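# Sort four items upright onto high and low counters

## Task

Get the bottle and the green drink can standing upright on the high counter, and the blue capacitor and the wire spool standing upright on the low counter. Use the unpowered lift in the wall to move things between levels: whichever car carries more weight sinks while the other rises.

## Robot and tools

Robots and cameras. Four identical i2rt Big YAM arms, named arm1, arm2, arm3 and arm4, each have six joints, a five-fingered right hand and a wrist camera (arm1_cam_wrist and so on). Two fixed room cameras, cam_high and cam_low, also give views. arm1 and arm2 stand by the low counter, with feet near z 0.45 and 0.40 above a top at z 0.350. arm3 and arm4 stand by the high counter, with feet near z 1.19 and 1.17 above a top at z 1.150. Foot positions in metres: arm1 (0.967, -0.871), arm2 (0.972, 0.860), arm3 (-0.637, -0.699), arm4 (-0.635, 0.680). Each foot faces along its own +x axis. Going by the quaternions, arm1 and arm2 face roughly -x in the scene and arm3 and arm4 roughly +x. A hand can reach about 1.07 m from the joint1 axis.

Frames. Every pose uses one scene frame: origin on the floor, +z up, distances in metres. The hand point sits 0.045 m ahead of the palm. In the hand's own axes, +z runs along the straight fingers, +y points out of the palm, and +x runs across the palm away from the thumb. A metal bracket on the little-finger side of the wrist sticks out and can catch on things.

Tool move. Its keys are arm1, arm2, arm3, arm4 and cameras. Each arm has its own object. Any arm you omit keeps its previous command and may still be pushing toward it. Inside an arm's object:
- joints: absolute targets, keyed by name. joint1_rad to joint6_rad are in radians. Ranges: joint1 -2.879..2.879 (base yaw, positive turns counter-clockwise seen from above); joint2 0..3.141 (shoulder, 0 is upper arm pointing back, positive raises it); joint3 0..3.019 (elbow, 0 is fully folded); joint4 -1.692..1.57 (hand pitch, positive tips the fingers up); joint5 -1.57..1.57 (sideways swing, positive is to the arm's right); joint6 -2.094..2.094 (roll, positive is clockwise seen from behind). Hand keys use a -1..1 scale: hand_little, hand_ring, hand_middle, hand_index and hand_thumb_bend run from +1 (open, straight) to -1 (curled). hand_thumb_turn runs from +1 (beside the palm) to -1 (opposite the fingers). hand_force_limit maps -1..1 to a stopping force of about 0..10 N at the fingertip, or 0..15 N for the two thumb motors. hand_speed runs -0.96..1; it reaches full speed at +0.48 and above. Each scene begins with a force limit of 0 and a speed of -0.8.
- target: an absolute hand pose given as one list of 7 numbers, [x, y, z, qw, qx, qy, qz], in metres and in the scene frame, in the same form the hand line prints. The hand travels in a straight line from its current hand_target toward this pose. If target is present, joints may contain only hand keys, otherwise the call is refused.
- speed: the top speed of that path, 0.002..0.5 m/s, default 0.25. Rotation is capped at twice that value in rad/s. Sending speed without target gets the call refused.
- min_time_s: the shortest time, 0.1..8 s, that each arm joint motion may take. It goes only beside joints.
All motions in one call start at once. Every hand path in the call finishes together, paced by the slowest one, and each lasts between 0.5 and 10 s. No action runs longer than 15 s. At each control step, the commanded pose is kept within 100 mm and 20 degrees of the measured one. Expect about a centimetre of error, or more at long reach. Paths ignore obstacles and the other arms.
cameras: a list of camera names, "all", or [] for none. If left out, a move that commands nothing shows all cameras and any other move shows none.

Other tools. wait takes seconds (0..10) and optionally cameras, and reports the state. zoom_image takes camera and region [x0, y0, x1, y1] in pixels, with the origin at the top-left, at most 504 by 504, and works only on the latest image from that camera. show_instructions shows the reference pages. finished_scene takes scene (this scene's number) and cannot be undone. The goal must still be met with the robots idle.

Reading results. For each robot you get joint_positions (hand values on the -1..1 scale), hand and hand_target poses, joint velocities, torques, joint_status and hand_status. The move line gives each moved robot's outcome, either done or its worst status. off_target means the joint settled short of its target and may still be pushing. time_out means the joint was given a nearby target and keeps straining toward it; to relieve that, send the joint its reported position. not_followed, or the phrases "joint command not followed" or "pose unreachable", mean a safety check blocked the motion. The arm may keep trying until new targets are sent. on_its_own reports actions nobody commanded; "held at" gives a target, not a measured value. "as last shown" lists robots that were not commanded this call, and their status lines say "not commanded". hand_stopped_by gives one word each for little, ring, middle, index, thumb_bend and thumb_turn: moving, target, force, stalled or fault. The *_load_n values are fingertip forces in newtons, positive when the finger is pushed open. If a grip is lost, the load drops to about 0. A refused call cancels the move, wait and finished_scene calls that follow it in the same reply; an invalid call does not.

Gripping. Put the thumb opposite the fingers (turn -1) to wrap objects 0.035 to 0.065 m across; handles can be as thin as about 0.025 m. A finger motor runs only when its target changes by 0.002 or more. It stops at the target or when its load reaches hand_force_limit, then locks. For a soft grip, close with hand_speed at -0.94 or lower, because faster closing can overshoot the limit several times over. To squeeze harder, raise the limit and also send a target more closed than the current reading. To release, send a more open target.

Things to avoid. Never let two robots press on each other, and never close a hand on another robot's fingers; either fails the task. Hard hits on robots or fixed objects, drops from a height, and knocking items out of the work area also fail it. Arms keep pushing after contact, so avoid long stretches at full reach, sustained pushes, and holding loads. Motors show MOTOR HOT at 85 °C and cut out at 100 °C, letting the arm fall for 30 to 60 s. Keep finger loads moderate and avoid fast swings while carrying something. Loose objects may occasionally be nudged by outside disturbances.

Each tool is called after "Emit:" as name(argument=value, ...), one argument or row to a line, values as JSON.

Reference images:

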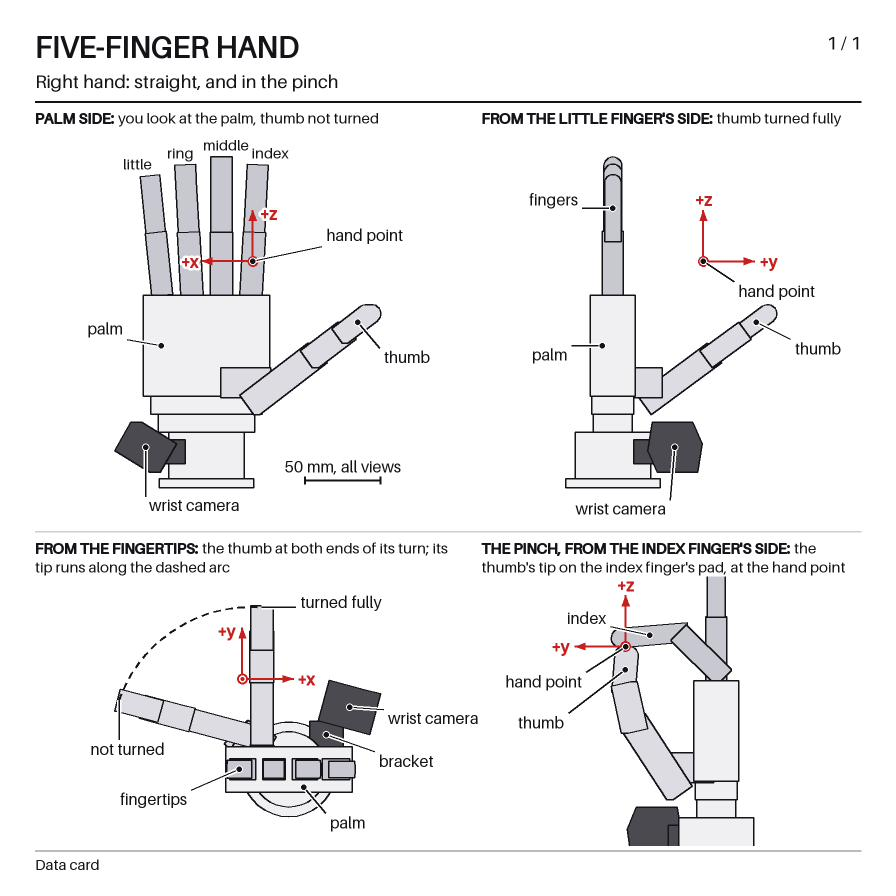

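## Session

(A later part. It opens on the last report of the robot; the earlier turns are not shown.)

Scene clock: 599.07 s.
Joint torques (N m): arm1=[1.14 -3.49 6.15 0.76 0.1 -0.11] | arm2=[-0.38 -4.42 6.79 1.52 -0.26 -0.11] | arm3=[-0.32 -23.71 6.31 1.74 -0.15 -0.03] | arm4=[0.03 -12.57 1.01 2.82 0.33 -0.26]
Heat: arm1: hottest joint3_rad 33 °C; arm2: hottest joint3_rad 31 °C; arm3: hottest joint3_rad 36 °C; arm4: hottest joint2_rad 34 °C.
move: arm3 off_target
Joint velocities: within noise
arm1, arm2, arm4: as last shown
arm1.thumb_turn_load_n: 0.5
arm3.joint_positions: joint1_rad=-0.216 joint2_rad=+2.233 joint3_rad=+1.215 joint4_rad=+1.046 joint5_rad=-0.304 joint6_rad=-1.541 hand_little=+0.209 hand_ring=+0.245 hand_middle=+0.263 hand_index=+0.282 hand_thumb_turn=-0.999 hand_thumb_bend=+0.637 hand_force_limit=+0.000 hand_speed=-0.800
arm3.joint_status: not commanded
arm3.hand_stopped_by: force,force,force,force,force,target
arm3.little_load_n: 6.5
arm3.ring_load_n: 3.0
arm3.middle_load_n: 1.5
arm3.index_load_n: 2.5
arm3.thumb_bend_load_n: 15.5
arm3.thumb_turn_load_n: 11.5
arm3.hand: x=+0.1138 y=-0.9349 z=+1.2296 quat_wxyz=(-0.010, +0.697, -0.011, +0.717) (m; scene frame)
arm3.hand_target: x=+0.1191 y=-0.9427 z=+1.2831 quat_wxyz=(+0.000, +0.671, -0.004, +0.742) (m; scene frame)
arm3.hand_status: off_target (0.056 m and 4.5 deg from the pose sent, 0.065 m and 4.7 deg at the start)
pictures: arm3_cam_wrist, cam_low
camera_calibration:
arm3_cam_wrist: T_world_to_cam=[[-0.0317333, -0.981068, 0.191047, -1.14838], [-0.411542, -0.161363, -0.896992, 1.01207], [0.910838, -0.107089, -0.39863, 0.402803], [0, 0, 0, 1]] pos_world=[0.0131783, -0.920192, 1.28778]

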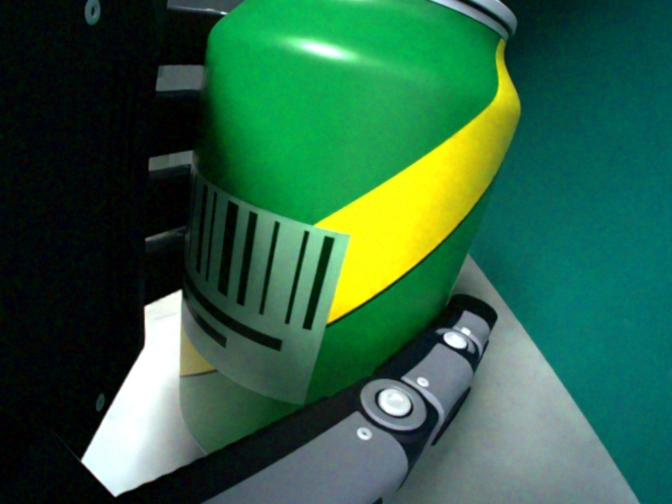

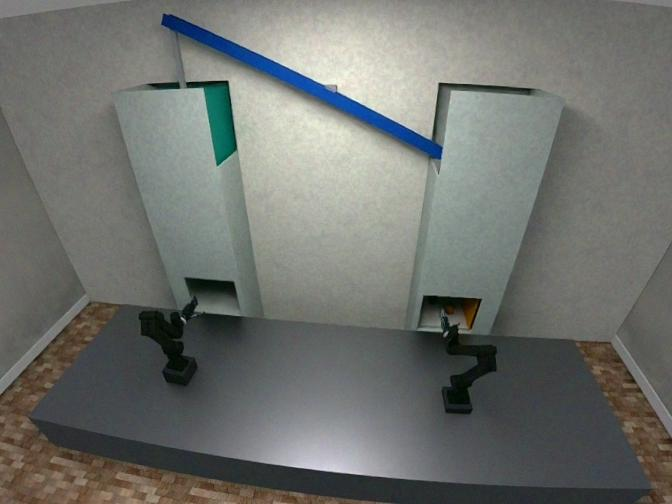

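Emit:
move(
  arm3={"target":[0.11,-0.942,1.33,0,0.6625,0,0.7489],"speed":0.12},
)

Emit:
move(
  arm3={"target":[-0.20,-0.93,1.40,0,0.6625,0,0.7489],"speed":0.2},
  cameras=["arm3_cam_wrist","cam_low","cam_high"],
)

Scene clock: 608.50 s.
Joint torques (N m): arm1=[1.2 -3.55 6.09 0.75 0.1 -0.11] | arm2=[-0.44 -4.48 6.79 1.55 -0.26 -0.11] | arm3=[-0.32 -22.18 6.98 1.72 -0.18 0] | arm4=[-0.03 -12.57 1.01 2.81 0.34 -0.25]
Heat: arm1: hottest joint3_rad 33 °C; arm2: hottest joint3_rad 31 °C; arm3: hottest joint3_rad 35 °C; arm4: hottest joint2_rad 34 °C.
move: arm3 off_target
Joint velocities: within noise
arm1, arm2, arm4: as last shown
arm1.ring_load_n: -0.5
arm1.thumb_turn_load_n: 0.0
arm3.joint_positions: joint1_rad=-0.221 joint2_rad=+2.122 joint3_rad=+1.177 joint4_rad=+1.008 joint5_rad=-0.313 joint6_rad=-1.536 hand_little=+0.209 hand_ring=+0.245 hand_middle=+0.263 hand_index=+0.282 hand_thumb_turn=-0.999 hand_thumb_bend=+0.637 hand_force_limit=+0.000 hand_speed=-0.800
arm3.joint_status: not commanded
arm3.hand_stopped_by: force,force,force,force,force,target
arm3.little_load_n: 6.0
arm3.ring_load_n: 3.0
arm3.middle_load_n: 1.5
arm3.index_load_n: 2.5
arm3.thumb_bend_load_n: 15.5
arm3.thumb_turn_load_n: 11.0
arm3.hand: x=+0.1070 y=-0.9355 z=+1.2847 quat_wxyz=(-0.009, +0.685, -0.007, +0.729) (m; scene frame)
arm3.hand_target: x=+0.1096 y=-0.9422 z=+1.3296 quat_wxyz=(+0.000, +0.662, -0.001, +0.749) (m; scene frame)
arm3.hand_status: off_target (0.046 m and 3.7 deg from the pose sent, 0.101 m and 5.6 deg at the start)
pictures: none

Scene clock: 611.00 s.
Joint torques (N m): arm1=[1.2 -3.43 6.13 0.8 0.1 -0.11] | arm2=[-0.38 -4.6 6.79 1.52 -0.27 -0.11] | arm3=[-0.5 -9.76 6.49 1.62 -0.13 0.01] | arm4=[0.03 -12.57 1.02 2.82 0.34 -0.26]
Heat: arm1: hottest joint3_rad 33 °C; arm2: hottest joint3_rad 31 °C; arm3: hottest joint3_rad 35 °C; arm4: hottest joint2_rad 34 °C.
move: arm3 off_target
Joint velocities: within noise
arm1, arm2, arm4: as last shown
arm1.ring_load_n: 0.0
arm1.thumb_turn_load_n: 0.5
arm3.joint_positions: joint1_rad=-0.512 joint2_rad=+1.368 joint3_rad=+0.372 joint4_rad=+1.094 joint5_rad=-0.611 joint6_rad=-1.492 hand_little=+0.209 hand_ring=+0.245 hand_middle=+0.263 hand_index=+0.282 hand_thumb_turn=-0.999 hand_thumb_bend=+0.637 hand_force_limit=+0.000 hand_speed=-0.800
arm3.joint_status: not commanded
arm3.hand_stopped_by: force,force,force,force,force,target
arm3.little_load_n: 6.0
arm3.ring_load_n: 2.5
arm3.middle_load_n: 1.0
arm3.index_load_n: 2.5
arm3.thumb_bend_load_n: 15.5
arm3.thumb_turn_load_n: 11.0
arm3.hand: x=-0.1986 y=-0.9246 z=+1.3769 quat_wxyz=(-0.015, +0.677, -0.007, +0.736) (m; scene frame)
arm3.hand_target: x=-0.1996 y=-0.9285 z=+1.3999 quat_wxyz=(-0.003, +0.662, +0.002, +0.749) (m; scene frame)
arm3.hand_status: off_target (0.024 m and 3.0 deg from the pose sent, 0.328 m and 3.7 deg at the start)
arm4.ring_load_n: -0.5
pictures: arm3_cam_wrist, cam_high, cam_low
camera_calibration:
arm3_cam_wrist: T_world_to_cam=[[-0.0303403, -0.981676, 0.188127, -1.17264], [-0.360886, -0.164759, -0.917941, 1.05304], [0.932116, -0.0957431, -0.349274, 0.693936], [0, 0, 0, 1]] pos_world=[-0.302382, -0.911211, 1.4296]

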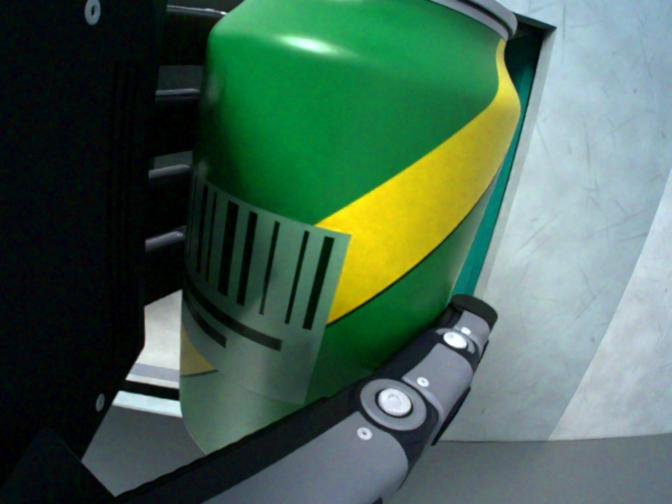

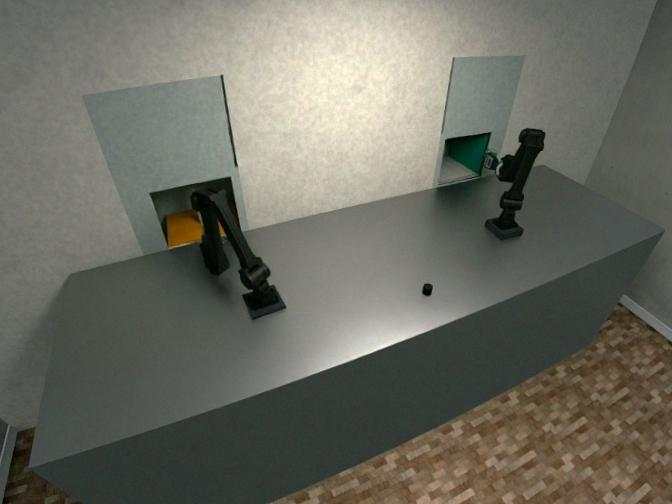

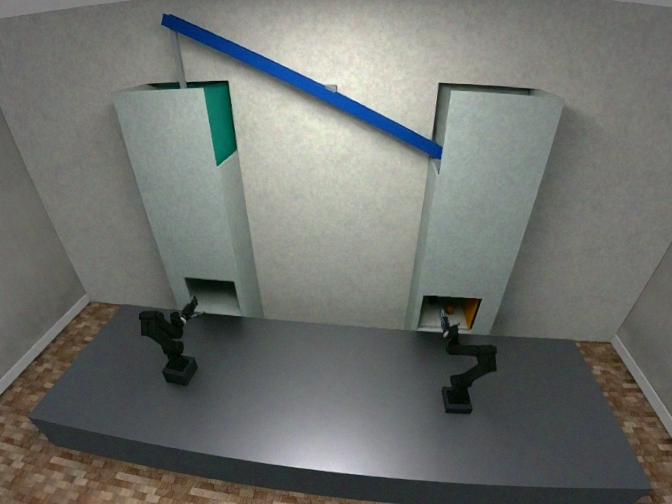

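Emit:
move(
  arm3={"joints":{"joint1_rad":-1.04,"joint5_rad":-0.02},"min_time_s":2},
)

Emit:
move(
  arm3={"target":[-0.375,-1.261,1.29,0.3961,0.5698,-0.3630,0.6218],"speed":0.2},
  cameras=["arm3_cam_wrist","cam_high"],
)

Emit:
move(
  arm3={"target":[-0.375,-1.261,1.245,0.3961,0.5698,-0.3630,0.6218],"speed":0.06},
  cameras=["arm3_cam_wrist"],
)

Scene clock: 619.97 s.
Joint torques (N m): arm1=[1.08 -3.6 6.13 0.77 0.1 -0.11] | arm2=[-0.26 -4.54 6.79 1.51 -0.26 -0.13] | arm3=[-0.09 -9.99 6.56 1.69 -0.01 -0.01] | arm4=[-0.03 -12.57 1.02 2.81 0.34 -0.25]
Heat: arm1: hottest joint3_rad 33 °C; arm2: hottest joint3_rad 31 °C; arm3: hottest joint3_rad 35 °C; arm4: hottest joint2_rad 34 °C.
move: arm3 done
Joint velocities: within noise
arm1.joint_positions: joint1_rad=+0.295 joint2_rad=+1.109 joint3_rad=+0.049 joint4_rad=+1.075 joint5_rad=+0.235 joint6_rad=-1.585 hand_little=+1.000 hand_ring=+1.000 hand_middle=+1.000 hand_index=+1.000 hand_thumb_turn=-1.000 hand_thumb_bend=+1.000 hand_force_limit=+0.000 hand_speed=-0.400
arm1.joint_status: not commanded
arm1.hand_stopped_by: target,target,target,target,target,target
arm1.little_load_n: 0.0
arm1.ring_load_n: 0.0
arm1.middle_load_n: 0.0
arm1.index_load_n: 0.0
arm1.thumb_bend_load_n: 0.0
arm1.thumb_turn_load_n: 0.5
arm1.hand: x=+0.6030 y=-0.8473 z=+0.5955 quat_wxyz=(-0.713, +0.003, +0.701, +0.000) (m; scene frame)
arm1.hand_target: x=+0.6000 y=-0.8499 z=+0.6001 quat_wxyz=(-0.715, +0.000, +0.699, +0.000) (m; scene frame)
arm1.hand_status: not commanded
arm2: as last shown
arm3.joint_positions: joint1_rad=-1.038 joint2_rad=+1.368 joint3_rad=+0.372 joint4_rad=+1.092 joint5_rad=-0.016 joint6_rad=-1.492 hand_little=+0.209 hand_ring=+0.245 hand_middle=+0.263 hand_index=+0.282 hand_thumb_turn=-0.999 hand_thumb_bend=+0.637 hand_force_limit=+0.000 hand_speed=-0.800
arm3.joint_status: all done
arm3.hand_stopped_by: force,force,force,force,force,target
arm3.little_load_n: 6.0
arm3.ring_load_n: 3.0
arm3.middle_load_n: 1.0
arm3.index_load_n: 2.0
arm3.thumb_bend_load_n: 16.0
arm3.thumb_turn_load_n: 11.0
arm3.hand: x=-0.4763 y=-1.1678 z=+1.3740 quat_wxyz=(+0.363, +0.557, -0.380, +0.643) (m; scene frame)
arm3.hand_target: x=-0.4774 y=-1.1694 z=+1.3972 quat_wxyz=(+0.374, +0.542, -0.370, +0.656) (m; scene frame)
arm3.hand_status: not commanded
arm4.joint_positions: joint1_rad=+0.475 joint2_rad=+2.017 joint3_rad=+0.502 joint4_rad=+1.541 joint5_rad=+0.552 joint6_rad=-1.597 hand_little=+1.000 hand_ring=+1.000 hand_middle=+1.000 hand_index=+1.000 hand_thumb_turn=-1.000 hand_thumb_bend=+1.000 hand_force_limit=+0.000 hand_speed=-0.200
arm4.joint_status: not commanded
arm4.hand_stopped_by: target,target,target,target,target,target
arm4.little_load_n: 0.0
arm4.ring_load_n: 0.0
arm4.middle_load_n: 0.0
arm4.index_load_n: 0.5
arm4.thumb_bend_load_n: 0.0
arm4.thumb_turn_load_n: 0.0
arm4.hand: x=-0.1486 y=+0.7964 z=+1.2040 quat_wxyz=(+0.006, +0.699, +0.003, +0.715) (m; scene frame)
arm4.hand_target: x=-0.1499 y=+0.7996 z=+1.2203 quat_wxyz=(+0.001, +0.684, -0.001, +0.729) (m; scene frame)
arm4.hand_status: not commanded
pictures: none

Scene clock: 621.80 s.
Joint torques (N m): arm1=[0.97 -3.6 6.15 0.77 0.09 -0.12] | arm2=[-0.5 -4.54 6.82 1.51 -0.27 -0.11] | arm3=[0.56 -14.27 7.6 3.88 -0.06 -0.35] | arm4=[-0.03 -12.57 1.03 2.81 0.34 -0.26]
Heat: arm1: hottest joint3_rad 33 °C; arm2: hottest joint3_rad 31 °C; arm3: hottest joint3_rad 35 °C; arm4: hottest joint2_rad 34 °C.
move: arm3 off_target
Joint velocities: within noise
arm1, arm4: as last shown
arm2.joint_positions: joint1_rad=+0.159 joint2_rad=+1.132 joint3_rad=+0.315 joint4_rad=+0.833 joint5_rad=+0.099 joint6_rad=-1.567 hand_little=+1.000 hand_ring=+1.000 hand_middle=+1.000 hand_index=+1.000 hand_thumb_turn=-1.000 hand_thumb_bend=+1.000 hand_force_limit=+0.000 hand_speed=-0.400
arm2.joint_status: not commanded
arm2.hand_stopped_by: target,target,target,target,target,target
arm2.little_load_n: 0.0
arm2.ring_load_n: 0.0
arm2.middle_load_n: 0.0
arm2.index_load_n: 0.0
arm2.thumb_bend_load_n: 0.0
arm2.thumb_turn_load_n: 0.0
arm2.hand: x=+0.5196 y=+0.8516 z=+0.5953 quat_wxyz=(+0.712, +0.032, -0.701, +0.036) (m; scene frame)
arm2.hand_target: x=+0.5207 y=+0.8557 z=+0.6004 quat_wxyz=(+0.715, +0.033, -0.698, +0.030) (m; scene frame)
arm2.hand_status: not commanded
arm3.joint_positions: joint1_rad=-0.905 joint2_rad=+1.931 joint3_rad=+0.664 joint4_rad=+1.234 joint5_rad=+0.136 joint6_rad=-1.552 hand_little=+0.209 hand_ring=+0.245 hand_middle=+0.263 hand_index=+0.282 hand_thumb_turn=-0.999 hand_thumb_bend=+0.637 hand_force_limit=+0.000 hand_speed=-0.800
arm3.joint_status: not commanded
arm3.hand_stopped_by: force,force,force,force,force,target
arm3.little_load_n: 6.0
arm3.ring_load_n: 3.0
arm3.middle_load_n: 1.5
arm3.index_load_n: 2.0
arm3.thumb_bend_load_n: 15.5
arm3.thumb_turn_load_n: 11.0
arm3.hand: x=-0.3874 y=-1.2410 z=+1.2443 quat_wxyz=(+0.365, +0.605, -0.393, +0.589) (m; scene frame)
arm3.hand_target: x=-0.3751 y=-1.2579 z=+1.2902 quat_wxyz=(+0.394, +0.571, -0.362, +0.623) (m; scene frame)
arm3.hand_status: off_target (0.051 m and 7.4 deg from the pose sent, 0.161 m and 5.0 deg at the start)
arm4.index_load_n: 0.0
pictures: arm3_cam_wrist, cam_high
camera_calibration:
arm3_cam_wrist: T_world_to_cam=[[-0.892881, -0.402483, 0.20192, -1.09642], [-0.355403, 0.35455, -0.86486, 1.39155], [0.276501, -0.84398, -0.459614, -0.25198], [0, 0, 0, 1]] pos_world=[-0.414739, -1.14733, 1.30907]

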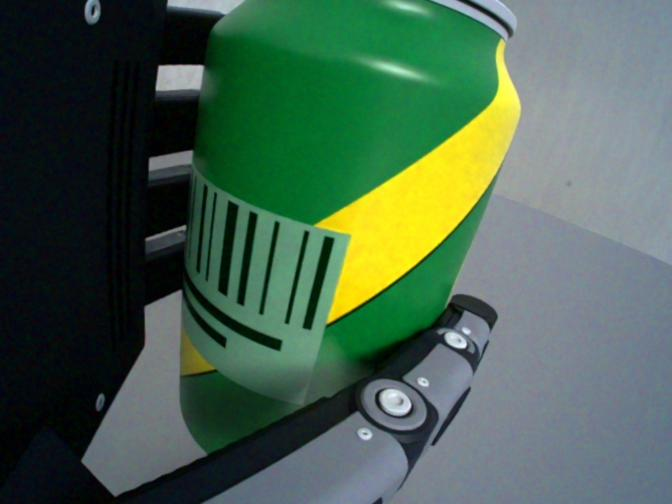

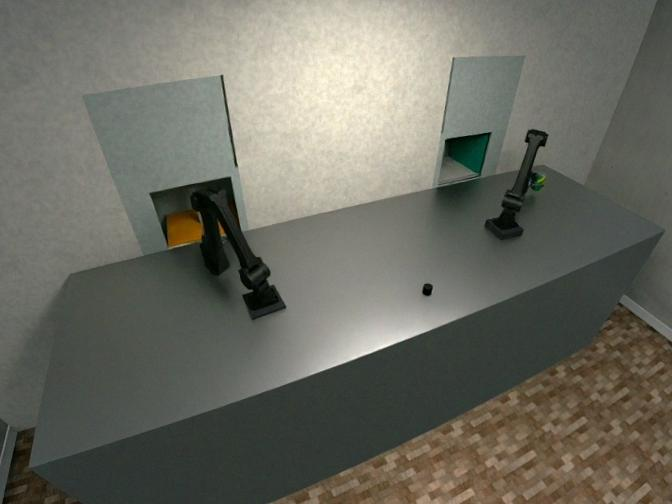

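Scene clock: 623.17 s.
Joint torques (N m): arm1=[1.08 -3.55 6.12 0.79 0.1 -0.12] | arm2=[-0.38 -4.54 6.78 1.48 -0.27 -0.12] | arm3=[0.44 -14.51 5.98 3.77 -0.02 -0.26] | arm4=[-0.03 -12.57 1.02 2.81 0.34 -0.26]
Heat: arm1: hottest joint3_rad 33 °C; arm2: hottest joint3_rad 31 °C; arm3: hottest joint3_rad 34 °C; arm4: hottest joint2_rad 34 °C.
move: arm3 off_target
Joint velocities: within noise
arm1, arm2, arm4: as last shown
arm3.joint_positions: joint1_rad=-0.905 joint2_rad=+2.064 joint3_rad=+0.695 joint4_rad=+1.362 joint5_rad=+0.144 joint6_rad=-1.559 hand_little=+0.209 hand_ring=+0.245 hand_middle=+0.263 hand_index=+0.282 hand_thumb_turn=-0.999 hand_thumb_bend=+0.637 hand_force_limit=+0.000 hand_speed=-0.800
arm3.joint_status: not commanded
arm3.hand_stopped_by: force,force,force,force,force,target
arm3.little_load_n: 6.0
arm3.ring_load_n: 3.0
arm3.middle_load_n: 1.0
arm3.index_load_n: 2.0
arm3.thumb_bend_load_n: 15.5
arm3.thumb_turn_load_n: 10.5
arm3.hand: x=-0.3861 y=-1.2456 z=+1.2126 quat_wxyz=(+0.374, +0.596, -0.389, +0.595) (m; scene frame)
arm3.hand_target: x=-0.3764 y=-1.2594 z=+1.2452 quat_wxyz=(+0.397, +0.569, -0.364, +0.621) (m; scene frame)
arm3.hand_status: off_target (0.038 m and 5.8 deg from the pose sent, 0.024 m and 7.4 deg at the start)
arm4.thumb_turn_load_n: 0.5
pictures: arm3_cam_wrist
camera_calibration:
arm3_cam_wrist: T_world_to_cam=[[-0.89742, -0.39039, 0.205508, -1.08182], [-0.346347, 0.334873, -0.876302, 1.35915], [0.27328, -0.857587, -0.435731, -0.317902], [0, 0, 0, 1]] pos_world=[-0.413235, -1.1501, 1.27483]

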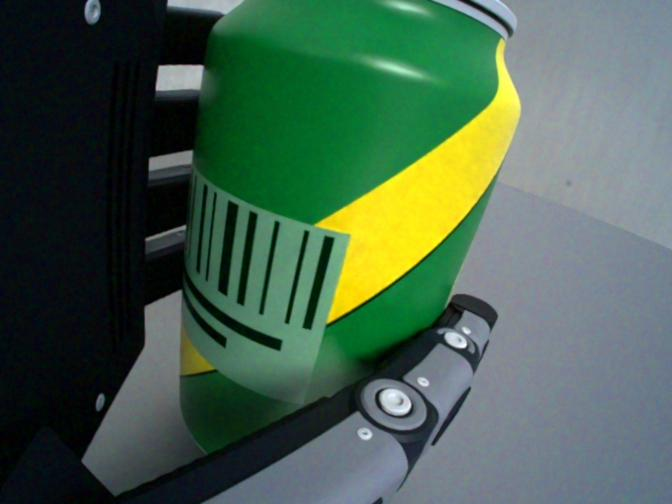

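Emit:
move(
  arm3={"target":[-0.378,-1.257,1.225,0.3961,0.5698,-0.3630,0.6218],"speed":0.05},
  cameras=["arm3_cam_wrist"],
)

Scene clock: 626.27 s.
Joint torques (N m): arm1=[1.14 -3.49 6.13 0.81 0.1 -0.12] | arm2=[-0.38 -4.54 6.74 1.54 -0.27 -0.11] | arm3=[0.26 -12.75 5.12 3.02 -0.22 -0.06] | arm4=[-0.03 -12.57 1.02 2.82 0.33 -0.26]
Heat: arm1: hottest joint3_rad 33 °C; arm2: hottest joint3_rad 31 °C; arm3: hottest joint3_rad 34 °C; arm4: hottest joint2_rad 34 °C.
move: arm3 off_target
Joint velocities: within noise
arm1, arm2, arm4: as last shown
arm2.little_load_n: -0.5
arm3.joint_positions: joint1_rad=-0.905 joint2_rad=+2.109 joint3_rad=+0.706 joint4_rad=+1.441 joint5_rad=+0.148 joint6_rad=-1.579 hand_little=+0.209 hand_ring=+0.245 hand_middle=+0.263 hand_index=+0.282 hand_thumb_turn=-0.999 hand_thumb_bend=+0.637 hand_force_limit=+0.000 hand_speed=-0.800
arm3.joint_status: not commanded
arm3.hand_stopped_by: force,force,force,force,force,target
arm3.little_load_n: 7.5
arm3.ring_load_n: 4.0
arm3.middle_load_n: 0.5
arm3.index_load_n: 1.0
arm3.thumb_bend_load_n: 15.5
arm3.thumb_turn_load_n: 8.5
arm3.hand: x=-0.3866 y=-1.2475 z=+1.2120 quat_wxyz=(+0.388, +0.585, -0.378, +0.604) (m; scene frame)
arm3.hand_target: x=-0.3792 y=-1.2565 z=+1.2252 quat_wxyz=(+0.397, +0.569, -0.365, +0.621) (m; scene frame)
arm3.hand_status: off_target (0.018 m and 3.3 deg from the pose sent, 0.019 m and 5.8 deg at the start)
arm4.thumb_turn_load_n: 0.0
pictures: arm3_cam_wrist
camera_calibration:
arm3_cam_wrist: T_world_to_cam=[[-0.900681, -0.376115, 0.217512, -1.08091], [-0.339285, 0.296138, -0.892854, 1.3335], [0.271402, -0.877975, -0.394336, -0.39604], [0, 0, 0, 1]] pos_world=[-0.413632, -1.14916, 1.26956]

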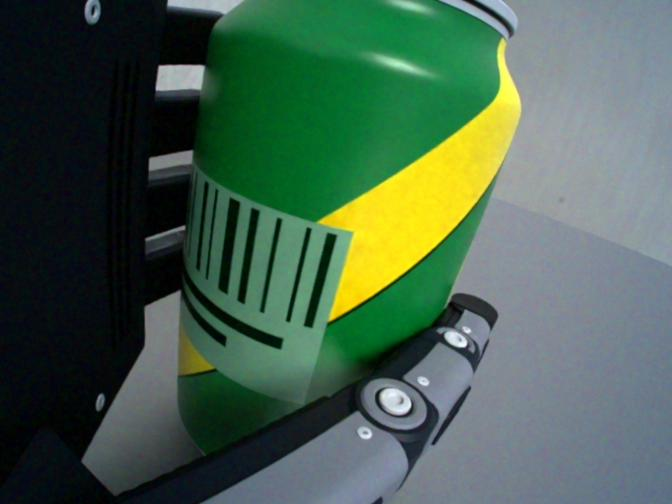

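Emit:
move(
  arm3={"target":[-0.380,-1.254,1.217,0.3832,0.5911,-0.3766,0.6015],"speed":0.05},
)

Emit:
move(
  arm3={"joints":{"hand_speed":-0.4,"hand_little":1,"hand_ring":1,"hand_middle":1,"hand_index":1,"hand_thumb_bend":1}},
)

Emit:
move(
  arm3={"target":[-0.430,-1.147,1.222,0.3832,0.5911,-0.3766,0.6015],"speed":0.12},
)

Emit:
move(
  arm3={"target":[-0.460,-1.08,1.32,0.3832,0.5911,-0.3766,0.6015],"speed":0.2},
  cameras=["arm3_cam_wrist","cam_high","cam_low"],
)

Scene clock: 633.80 s.
Joint torques (N m): arm1=[1.03 -3.49 6.11 0.81 0.1 -0.12] | arm2=[-0.32 -4.48 6.86 1.54 -0.25 -0.12] | arm3=[0.15 -14.86 4.1 0.77 -0.22 0.04] | arm4=[-0.03 -12.57 1.03 2.81 0.34 -0.25]
Heat: arm1: hottest joint3_rad 33 °C; arm2: hottest joint3_rad 31 °C; arm3: hottest joint3_rad 33 °C; arm4: hottest joint2_rad 33 °C.
move: arm3 done
Joint velocities: within noise
arm1, arm2, arm4: as last shown
arm1.ring_load_n: -0.5
arm2.little_load_n: 0.0
arm3.joint_positions: joint1_rad=-0.905 joint2_rad=+2.099 joint3_rad=+0.706 joint4_rad=+1.413 joint5_rad=+0.144 joint6_rad=-1.589 hand_little=+0.209 hand_ring=+0.245 hand_middle=+0.263 hand_index=+0.282 hand_thumb_turn=-0.999 hand_thumb_bend=+0.637 hand_force_limit=+0.000 hand_speed=-0.800
arm3.joint_status: not commanded
arm3.hand_stopped_by: force,force,force,force,force,target
arm3.little_load_n: 8.0
arm3.ring_load_n: 4.0
arm3.middle_load_n: 0.5
arm3.index_load_n: 1.0
arm3.thumb_bend_load_n: 15.0
arm3.thumb_turn_load_n: 8.5
arm3.hand: x=-0.3857 y=-1.2478 z=+1.2111 quat_wxyz=(+0.386, +0.593, -0.376, +0.598) (m; scene frame)
arm3.hand_target: x=-0.3802 y=-1.2539 z=+1.2178 quat_wxyz=(+0.385, +0.592, -0.374, +0.601) (m; scene frame)
arm3.hand_status: done (0.010 m and 0.6 deg from the pose sent, 0.011 m and 0.9 deg at the start)
pictures: none

Scene clock: 634.77 s.
Joint torques (N m): arm1=[1.08 -3.43 6.12 0.77 0.1 -0.12] | arm2=[-0.5 -4.48 6.76 1.55 -0.28 -0.11] | arm3=[0.26 -14.86 4.11 0.99 -0.17 0.06] | arm4=[-0.03 -12.57 1.01 2.82 0.34 -0.26]
Heat: arm1: hottest joint3_rad 33 °C; arm2: hottest joint3_rad 31 °C; arm3: hottest joint3_rad 33 °C; arm4: hottest joint2_rad 33 °C.
move: arm3 done
Joint velocities: within noise
arm1, arm2, arm4: as last shown
arm1.ring_load_n: 0.0
arm1.thumb_turn_load_n: 0.0
arm3.joint_positions: joint1_rad=-0.905 joint2_rad=+2.099 joint3_rad=+0.706 joint4_rad=+1.407 joint5_rad=+0.141 joint6_rad=-1.582 hand_little=+1.000 hand_ring=+1.000 hand_middle=+1.000 hand_index=+1.000 hand_thumb_turn=-1.000 hand_thumb_bend=+1.000 hand_force_limit=+0.000 hand_speed=-0.400
arm3.joint_status: all done
arm3.hand_stopped_by: target,target,target,target,target,target
arm3.little_load_n: 0.0
arm3.ring_load_n: 0.0
arm3.middle_load_n: 0.0
arm3.index_load_n: 0.0
arm3.thumb_bend_load_n: 0.0
arm3.thumb_turn_load_n: 0.5
arm3.hand: x=-0.3850 y=-1.2475 z=+1.2092 quat_wxyz=(+0.383, +0.595, -0.378, +0.598) (m; scene frame)
arm3.hand_target: x=-0.3797 y=-1.2537 z=+1.2171 quat_wxyz=(+0.383, +0.592, -0.376, +0.602) (m; scene frame)
arm3.hand_status: not commanded
arm4.little_load_n: -0.5
pictures: none

Scene clock: 636.37 s.
Joint torques (N m): arm1=[1.03 -3.49 6.13 0.79 0.1 -0.11] | arm2=[-0.21 -4.6 6.76 1.51 -0.27 -0.11] | arm3=[0.85 -12.04 0.62 2.81 0.01 0.16] | arm4=[-0.03 -12.57 1.01 2.82 0.34 -0.25]
Heat: arm1: hottest joint3_rad 33 °C; arm2: hottest joint3_rad 31 °C; arm3: hottest joint3_rad 33 °C; arm4: hottest joint2_rad 33 °C.
move: arm3 off_target
Joint velocities: within noise
arm1, arm2, arm4: as last shown
arm3.joint_positions: joint1_rad=-0.857 joint2_rad=+2.003 joint3_rad=+0.408 joint4_rad=+1.536 joint5_rad=+0.193 joint6_rad=-1.582 hand_little=+1.000 hand_ring=+1.000 hand_middle=+1.000 hand_index=+1.000 hand_thumb_turn=-1.000 hand_thumb_bend=+1.000 hand_force_limit=+0.000 hand_speed=-0.400
arm3.joint_status: not commanded
arm3.hand_stopped_by: target,target,target,target,target,target
arm3.little_load_n: 0.0
arm3.ring_load_n: 0.0
arm3.middle_load_n: 0.0
arm3.index_load_n: 0.0
arm3.thumb_bend_load_n: 0.0
arm3.thumb_turn_load_n: 0.0
arm3.hand: x=-0.4329 y=-1.1485 z=+1.2082 quat_wxyz=(+0.374, +0.617, -0.388, +0.573) (m; scene frame)
arm3.hand_target: x=-0.4292 y=-1.1472 z=+1.2222 quat_wxyz=(+0.375, +0.602, -0.385, +0.591) (m; scene frame)
arm3.hand_status: off_target (0.014 m and 4.8 deg from the pose sent, 0.111 m and 0.6 deg at the start; a joint's target at an end of its range on 26 of 48 steps)
arm4.little_load_n: 0.0
pictures: none

Scene clock: 638.03 s.
Joint torques (N m): arm1=[0.97 -3.66 6.12 0.81 0.1 -0.12] | arm2=[-0.5 -4.48 6.78 1.52 -0.28 -0.11] | arm3=[0.79 -6.89 3.47 0.99 0.01 0.02] | arm4=[-0.03 -12.57 1.01 2.82 0.34 -0.26]
Heat: arm1: hottest joint3_rad 33 °C; arm2: hottest joint3_rad 31 °C; arm3: hottest joint3_rad 33 °C; arm4: hottest joint2_rad 33 °C.
move: arm3 done
Joint velocities: within noise
arm1, arm2, arm4: as last shown
arm1.thumb_turn_load_n: 0.5
arm3.joint_positions: joint1_rad=-0.789 joint2_rad=+1.436 joint3_rad=+0.190 joint4_rad=+1.283 joint5_rad=+0.266 joint6_rad=-1.582 hand_little=+1.000 hand_ring=+1.000 hand_middle=+1.000 hand_index=+1.000 hand_thumb_turn=-1.000 hand_thumb_bend=+1.000 hand_force_limit=+0.000 hand_speed=-0.400
arm3.joint_status: not commanded
arm3.hand_stopped_by: target,target,target,target,target,target
arm3.little_load_n: 0.0
arm3.ring_load_n: 0.5
arm3.middle_load_n: 0.0
arm3.index_load_n: 0.0
arm3.thumb_bend_load_n: 0.0
arm3.thumb_turn_load_n: 0.0
arm3.hand: x=-0.4624 y=-1.0833 z=+1.3213 quat_wxyz=(+0.388, +0.585, -0.379, +0.603) (m; scene frame)
arm3.hand_target: x=-0.4611 y=-1.0803 z=+1.3202 quat_wxyz=(+0.385, +0.590, -0.378, +0.601) (m; scene frame)
arm3.hand_status: done (0.004 m and 0.9 deg from the pose sent, 0.134 m and 4.8 deg at the start)
arm4.thumb_turn_load_n: 0.5
pictures: arm3_cam_wrist, cam_high, cam_low
camera_calibration:
arm3_cam_wrist: T_world_to_cam=[[-0.901643, -0.374359, 0.216553, -1.10839], [-0.338472, 0.299125, -0.892166, 1.35942], [0.269214, -0.877713, -0.396414, -0.186154], [0, 0, 0, 1]] pos_world=[-0.489128, -0.984962, 1.37906]

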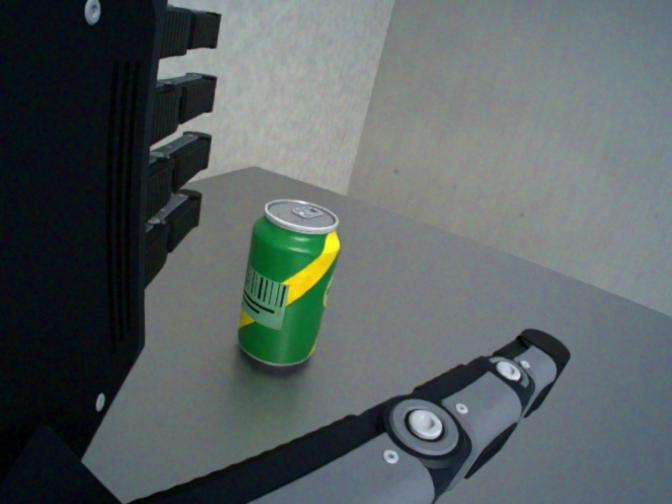

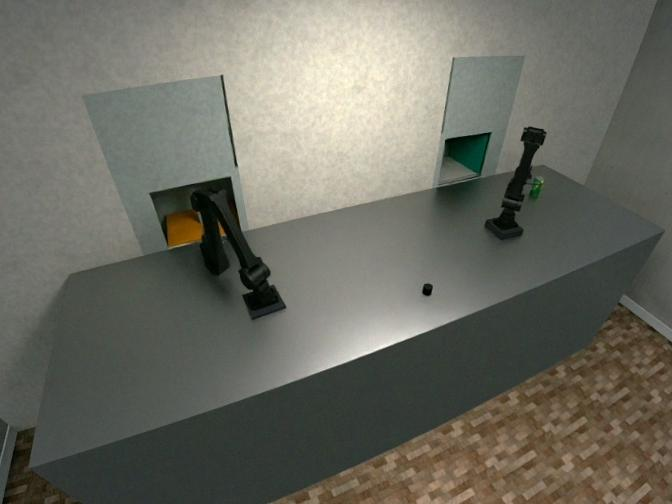

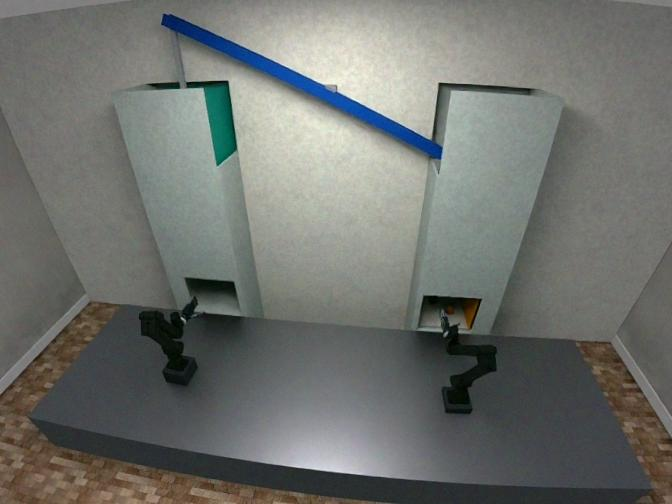

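Emit:
move(
  arm2={"target":[0.40,0.81,0.50,-0.7071,0,0.7071,0],"speed":0.2},
  arm3={"joints":{"joint1_rad":-0.35,"joint5_rad":-0.25},"min_time_s":2},
  cameras=["arm2_cam_wrist","arm3_cam_wrist"],
)

Scene clock: 646.60 s.
Joint torques (N m): arm1=[1.03 -3.55 6.12 0.77 0.1 -0.11] | arm2=[0.97 -8.59 6.94 2.91 -0.02 -0.04] | arm3=[0.67 -6.95 3.51 0.95 -0.19 0.02] | arm4=[-0.03 -12.57 1.01 2.82 0.34 -0.25]
Heat: arm1: hottest joint3_rad 33 °C; arm2: hottest joint3_rad 31 °C; arm3: hottest joint3_rad 32 °C; arm4: hottest joint2_rad 33 °C.
move: arm2 off_target; arm3 done
Joint velocities: within noise
arm1.joint_positions: joint1_rad=+0.295 joint2_rad=+1.109 joint3_rad=+0.049 joint4_rad=+1.075 joint5_rad=+0.235 joint6_rad=-1.585 hand_little=+1.000 hand_ring=+1.000 hand_middle=+1.000 hand_index=+1.000 hand_thumb_turn=-1.000 hand_thumb_bend=+1.000 hand_force_limit=+0.000 hand_speed=-0.400
arm1.joint_status: not commanded
arm1.hand_stopped_by: target,target,target,target,target,target
arm1.little_load_n: 0.0
arm1.ring_load_n: 0.0
arm1.middle_load_n: 0.0
arm1.index_load_n: 0.0
arm1.thumb_bend_load_n: 0.0
arm1.thumb_turn_load_n: 0.0
arm1.hand: x=+0.6030 y=-0.8473 z=+0.5955 quat_wxyz=(-0.713, +0.003, +0.701, +0.000) (m; scene frame)
arm1.hand_target: x=+0.6000 y=-0.8499 z=+0.6001 quat_wxyz=(-0.715, +0.000, +0.699, +0.000) (m; scene frame)
arm1.hand_status: not commanded
arm2.joint_positions: joint1_rad=+0.241 joint2_rad=+1.784 joint3_rad=+0.581 joint4_rad=+1.152 joint5_rad=+0.283 joint6_rad=-1.567 hand_little=+1.000 hand_ring=+1.000 hand_middle=+1.000 hand_index=+1.000 hand_thumb_turn=-1.000 hand_thumb_bend=+1.000 hand_force_limit=+0.000 hand_speed=-0.400
arm2.joint_status: not commanded
arm2.hand_stopped_by: target,target,target,target,target,target
arm2.little_load_n: 0.0
arm2.ring_load_n: 0.0
arm2.middle_load_n: 0.0
arm2.index_load_n: 0.0
arm2.thumb_bend_load_n: 0.0
arm2.thumb_turn_load_n: 0.0
arm2.hand: x=+0.4149 y=+0.8185 z=+0.4845 quat_wxyz=(+0.689, +0.002, -0.724, -0.006) (m; scene frame)
arm2.hand_target: x=+0.4010 y=+0.8103 z=+0.5004 quat_wxyz=(+0.707, +0.000, -0.707, +0.000) (m; scene frame)
arm2.hand_status: off_target (0.023 m and 2.9 deg from the pose sent, 0.159 m and 5.6 deg at the start)
arm3.joint_positions: joint1_rad=-0.356 joint2_rad=+1.436 joint3_rad=+0.190 joint4_rad=+1.283 joint5_rad=-0.247 joint6_rad=-1.582 hand_little=+1.000 hand_ring=+1.000 hand_middle=+1.000 hand_index=+1.000 hand_thumb_turn=-1.000 hand_thumb_bend=+1.000 hand_force_limit=+0.000 hand_speed=-0.400
arm3.joint_status: all done
arm3.hand_stopped_by: target,target,target,target,target,target
arm3.little_load_n: 0.0
arm3.ring_load_n: 0.0
arm3.middle_load_n: 0.0
arm3.index_load_n: 0.0
arm3.thumb_bend_load_n: 0.0
arm3.thumb_turn_load_n: 0.5
arm3.hand: x=-0.2466 y=-0.8997 z=+1.3245 quat_wxyz=(+0.076, +0.691, -0.065, +0.716) (m; scene frame)
arm3.hand_target: x=-0.2470 y=-0.8959 z=+1.3232 quat_wxyz=(+0.072, +0.695, -0.063, +0.713) (m; scene frame)
arm3.hand_status: not commanded
arm4.joint_positions: joint1_rad=+0.475 joint2_rad=+2.017 joint3_rad=+0.502 joint4_rad=+1.541 joint5_rad=+0.552 joint6_rad=-1.597 hand_little=+1.000 hand_ring=+1.000 hand_middle=+1.000 hand_index=+1.000 hand_thumb_turn=-1.000 hand_thumb_bend=+1.000 hand_force_limit=+0.000 hand_speed=-0.200
arm4.joint_status: not commanded
arm4.hand_stopped_by: target,target,target,target,target,target
arm4.little_load_n: 0.0
arm4.ring_load_n: 0.0
arm4.middle_load_n: 0.0
arm4.index_load_n: 0.0
arm4.thumb_bend_load_n: 0.0
arm4.thumb_turn_load_n: 0.0
arm4.hand: x=-0.1486 y=+0.7964 z=+1.2040 quat_wxyz=(+0.006, +0.699, +0.003, +0.715) (m; scene frame)
arm4.hand_target: x=-0.1499 y=+0.7996 z=+1.2203 quat_wxyz=(+0.001, +0.684, -0.001, +0.729) (m; scene frame)
arm4.hand_status: not commanded
pictures: arm2_cam_wrist, arm3_cam_wrist
camera_calibration:
arm2_cam_wrist: T_world_to_cam=[[-0.0297896, 0.947813, 0.317432, -0.917644], [0.434745, 0.298248, -0.849732, 0.00720342], [-0.900061, 0.112689, -0.420942, 0.598641], [0, 0, 0, 1]] pos_world=[0.508345, 0.800146, 0.549404]
arm3_cam_wrist: T_world_to_cam=[[-0.224624, -0.946545, 0.23151, -1.21352], [-0.43666, -0.114618, -0.892295, 0.984207], [0.871132, -0.301522, -0.387573, 0.573289], [0, 0, 0, 1]] pos_world=[-0.342233, -0.862987, 1.38134]

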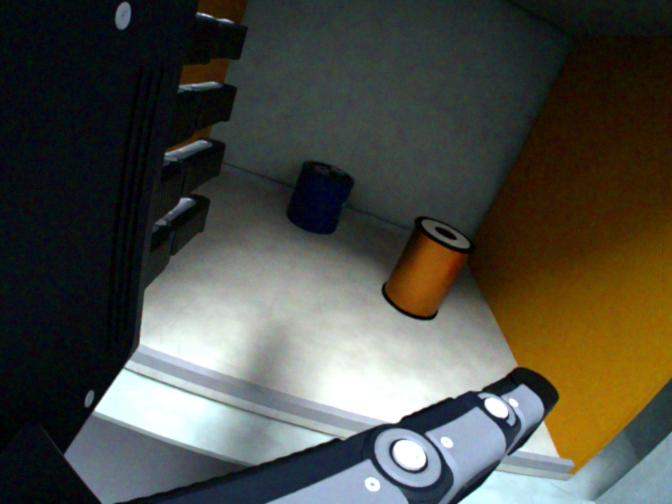

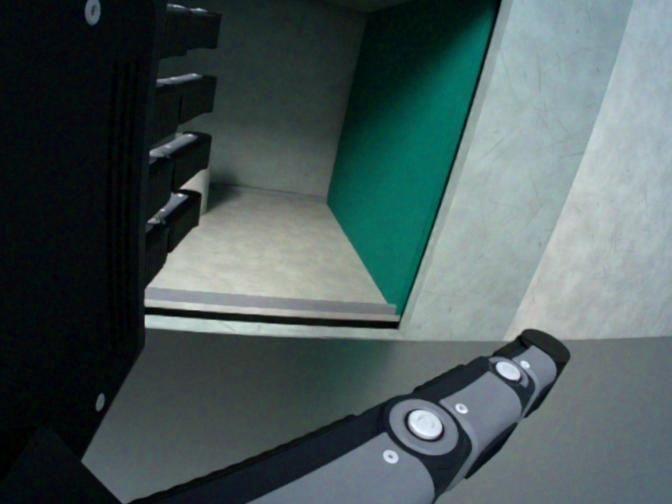

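Emit:
move(
  arm2={"target":[0.20,0.822,0.44,-0.7150,0,0.6991,0],"speed":0.18},
  arm3={"target":[-0.02,-0.81,1.26,0,0.70,0,0.714],"speed":0.25},
  cameras=["arm2_cam_wrist","arm3_cam_wrist"],
)

Scene clock: 656.03 s.
Joint torques (N m): arm1=[1.08 -3.49 6.12 0.76 0.1 -0.12] | arm2=[-0.26 -14.33 8.75 1.52 -0.26 -0.08] | arm3=[0.38 -12.1 6.26 0.95 -0.1 0.08] | arm4=[-0.03 -12.57 1.01 2.81 0.33 -0.26]
Heat: arm1: hottest joint3_rad 33 °C; arm2: hottest joint3_rad 31 °C; arm3: hottest joint3_rad 32 °C; arm4: hottest joint2_rad 33 °C.
move: arm2 off_target; arm3 off_target
Joint velocities: within noise
arm1, arm4: as last shown
arm1.thumb_turn_load_n: 0.5
arm2.joint_positions: joint1_rad=+0.142 joint2_rad=+2.215 joint3_rad=+1.174 joint4_rad=+1.039 joint5_rad=+0.171 joint6_rad=-1.567 hand_little=+1.000 hand_ring=+1.000 hand_middle=+1.000 hand_index=+1.000 hand_thumb_turn=-1.000 hand_thumb_bend=+1.000 hand_force_limit=+0.000 hand_speed=-0.400
arm2.joint_status: not commanded
arm2.hand_stopped_by: target,target,target,target,target,target
arm2.little_load_n: 0.0
arm2.ring_load_n: 0.0
arm2.middle_load_n: 0.0
arm2.index_load_n: 0.0
arm2.thumb_bend_load_n: 0.0
arm2.thumb_turn_load_n: 0.0
arm2.hand: x=+0.2159 y=+0.8185 z=+0.4298 quat_wxyz=(+0.706, +0.001, -0.708, +0.003) (m; scene frame)
arm2.hand_target: x=+0.2010 y=+0.8221 z=+0.4403 quat_wxyz=(+0.715, +0.000, -0.699, +0.000) (m; scene frame)
arm2.hand_status: off_target (0.019 m and 1.5 deg from the pose sent, 0.220 m and 4.2 deg at the start)
arm3.joint_positions: joint1_rad=-0.033 joint2_rad=+1.946 joint3_rad=+0.686 joint4_rad=+1.281 joint5_rad=-0.120 joint6_rad=-1.582 hand_little=+1.000 hand_ring=+1.000 hand_middle=+1.000 hand_index=+1.000 hand_thumb_turn=-1.000 hand_thumb_bend=+1.000 hand_force_limit=+0.000 hand_speed=-0.400
arm3.joint_status: not commanded
arm3.hand_stopped_by: target,target,target,target,target,target
arm3.little_load_n: 0.0
arm3.ring_load_n: 0.0
arm3.middle_load_n: 0.0
arm3.index_load_n: 0.0
arm3.thumb_bend_load_n: 0.0
arm3.thumb_turn_load_n: 0.0
arm3.hand: x=-0.0307 y=-0.8118 z=+1.2628 quat_wxyz=(+0.003, +0.699, +0.001, +0.715) (m; scene frame)
arm3.hand_target: x=-0.0203 y=-0.8095 z=+1.2599 quat_wxyz=(+0.000, +0.701, +0.001, +0.713) (m; scene frame)
arm3.hand_status: off_target (0.011 m and 0.4 deg from the pose sent, 0.252 m and 11.5 deg at the start)
pictures: arm2_cam_wrist, arm3_cam_wrist
camera_calibration:
arm2_cam_wrist: T_world_to_cam=[[-0.0271765, 0.951853, 0.305349, -0.904777], [0.390259, 0.291324, -0.8734, 0.072695], [-0.920304, 0.0954291, -0.379386, 0.397155], [0, 0, 0, 1]] pos_world=[0.312544, 0.802136, 0.490439]
arm3_cam_wrist: T_world_to_cam=[[-0.032268, -0.973604, 0.22595, -1.07648], [-0.417301, -0.192296, -0.88819, 0.965763], [0.908195, -0.122949, -0.400081, 0.549764], [0, 0, 0, 1]] pos_world=[-0.131014, -0.794755, 1.32096]

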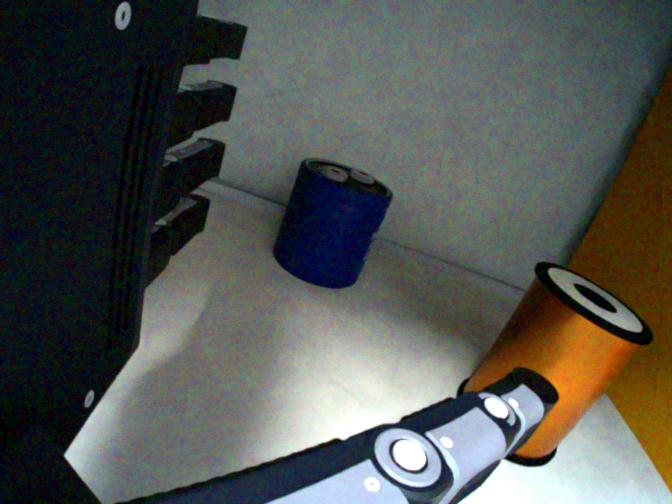

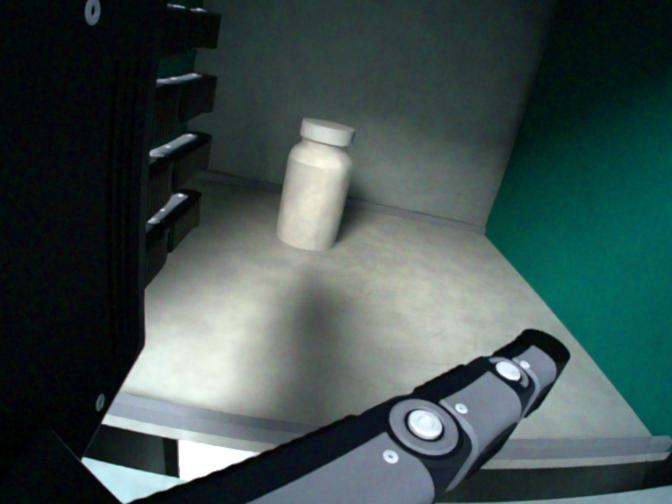

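Emit:
move(
  arm2={"target":[0.118,0.832,0.412,-0.7150,0,0.6991,0],"speed":0.15},
  arm3={"target":[0.14,-0.814,1.222,0,0.70,0,0.714],"speed":0.2},
  cameras=["arm2_cam_wrist","arm3_cam_wrist"],
)

Scene clock: 672.77 s.
Joint torques (N m): arm1=[1.08 -3.49 6.15 0.79 0.1 -0.11] | arm2=[-0.44 -16.73 9.94 1.65 -0.27 -0.08] | arm3=[0.79 -17.26 8.5 1.07 0.01 0.09] | arm4=[-0.03 -12.57 1.02 2.82 0.34 -0.26]
Heat: arm1: hottest joint3_rad 33 °C; arm2: hottest joint3_rad 32 °C; arm3: hottest joint3_rad 33 °C; arm4: hottest joint2_rad 33 °C.
move: arm2 off_target; arm3 off_target
Joint velocities: within noise
arm1, arm4: as last shown
arm1.ring_load_n: 0.5
arm2.joint_positions: joint1_rad=+0.107 joint2_rad=+2.393 joint3_rad=+1.468 joint4_rad=+0.917 joint5_rad=+0.137 joint6_rad=-1.567 hand_little=+1.000 hand_ring=+1.000 hand_middle=+1.000 hand_index=+1.000 hand_thumb_turn=-1.000 hand_thumb_bend=+1.000 hand_force_limit=+0.000 hand_speed=-0.400
arm2.joint_status: not commanded
arm2.hand_stopped_by: target,target,target,target,target,target
arm2.little_load_n: 0.0
arm2.ring_load_n: 0.0
arm2.middle_load_n: 0.0
arm2.index_load_n: 0.0
arm2.thumb_bend_load_n: 0.0
arm2.thumb_turn_load_n: 0.0
arm2.hand: x=+0.1349 y=+0.8270 z=+0.3988 quat_wxyz=(+0.704, +0.001, -0.710, +0.003) (m; scene frame)
arm2.hand_target: x=+0.1197 y=+0.8322 z=+0.4125 quat_wxyz=(+0.715, +0.000, -0.699, +0.000) (m; scene frame)
arm2.hand_status: off_target (0.022 m and 1.8 deg from the pose sent, 0.100 m and 1.5 deg at the start)
arm3.joint_positions: joint1_rad=-0.009 joint2_rad=+2.235 joint3_rad=+1.184 joint4_rad=+1.068 joint5_rad=-0.094 joint6_rad=-1.582 hand_little=+1.000 hand_ring=+1.000 hand_middle=+1.000 hand_index=+1.000 hand_thumb_turn=-1.000 hand_thumb_bend=+1.000 hand_force_limit=+0.000 hand_speed=-0.400
arm3.joint_status: not commanded
arm3.hand_stopped_by: target,target,target,target,target,target
arm3.little_load_n: 0.0
arm3.ring_load_n: 0.0
arm3.middle_load_n: 0.0
arm3.index_load_n: 0.0
arm3.thumb_bend_load_n: 0.0
arm3.thumb_turn_load_n: 0.5
arm3.hand: x=+0.1273 y=-0.8181 z=+1.2229 quat_wxyz=(+0.004, +0.700, +0.000, +0.714) (m; scene frame)
arm3.hand_target: x=+0.1392 y=-0.8141 z=+1.2223 quat_wxyz=(+0.001, +0.700, +0.000, +0.714) (m; scene frame)
arm3.hand_status: off_target (0.013 m and 0.4 deg from the pose sent, 0.176 m and 0.4 deg at the start)
arm4.thumb_turn_load_n: 0.5
pictures: arm2_cam_wrist, arm3_cam_wrist
camera_calibration:
arm2_cam_wrist: T_world_to_cam=[[-0.0278696, 0.951681, 0.30582, -0.905681], [0.395029, 0.291521, -0.871187, 0.0730243], [-0.918246, 0.0965279, -0.384066, 0.310737], [0, 0, 0, 1]] pos_world=[0.231245, 0.810637, 0.459936]
arm3_cam_wrist: T_world_to_cam=[[-0.0340749, -0.973728, 0.225152, -1.06743], [-0.42153, -0.190262, -0.88663, 0.995451], [0.906174, -0.12512, -0.403972, 0.392692], [0, 0, 0, 1]] pos_world=[0.0273922, -0.800852, 1.28157]

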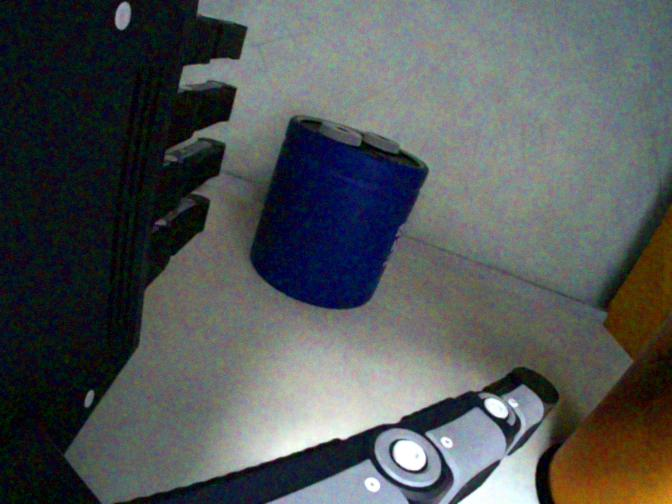

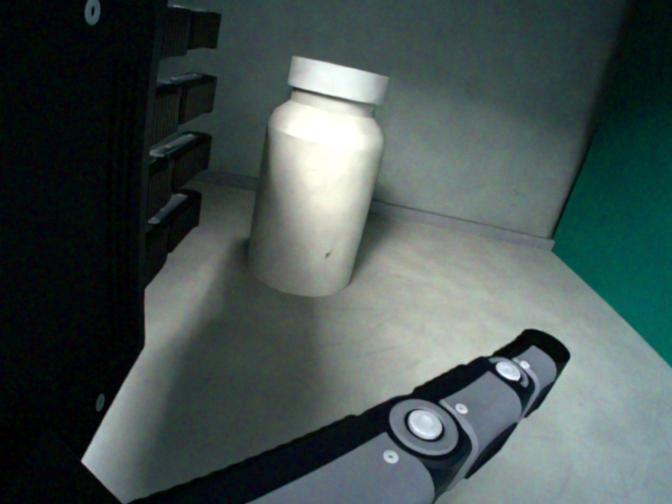

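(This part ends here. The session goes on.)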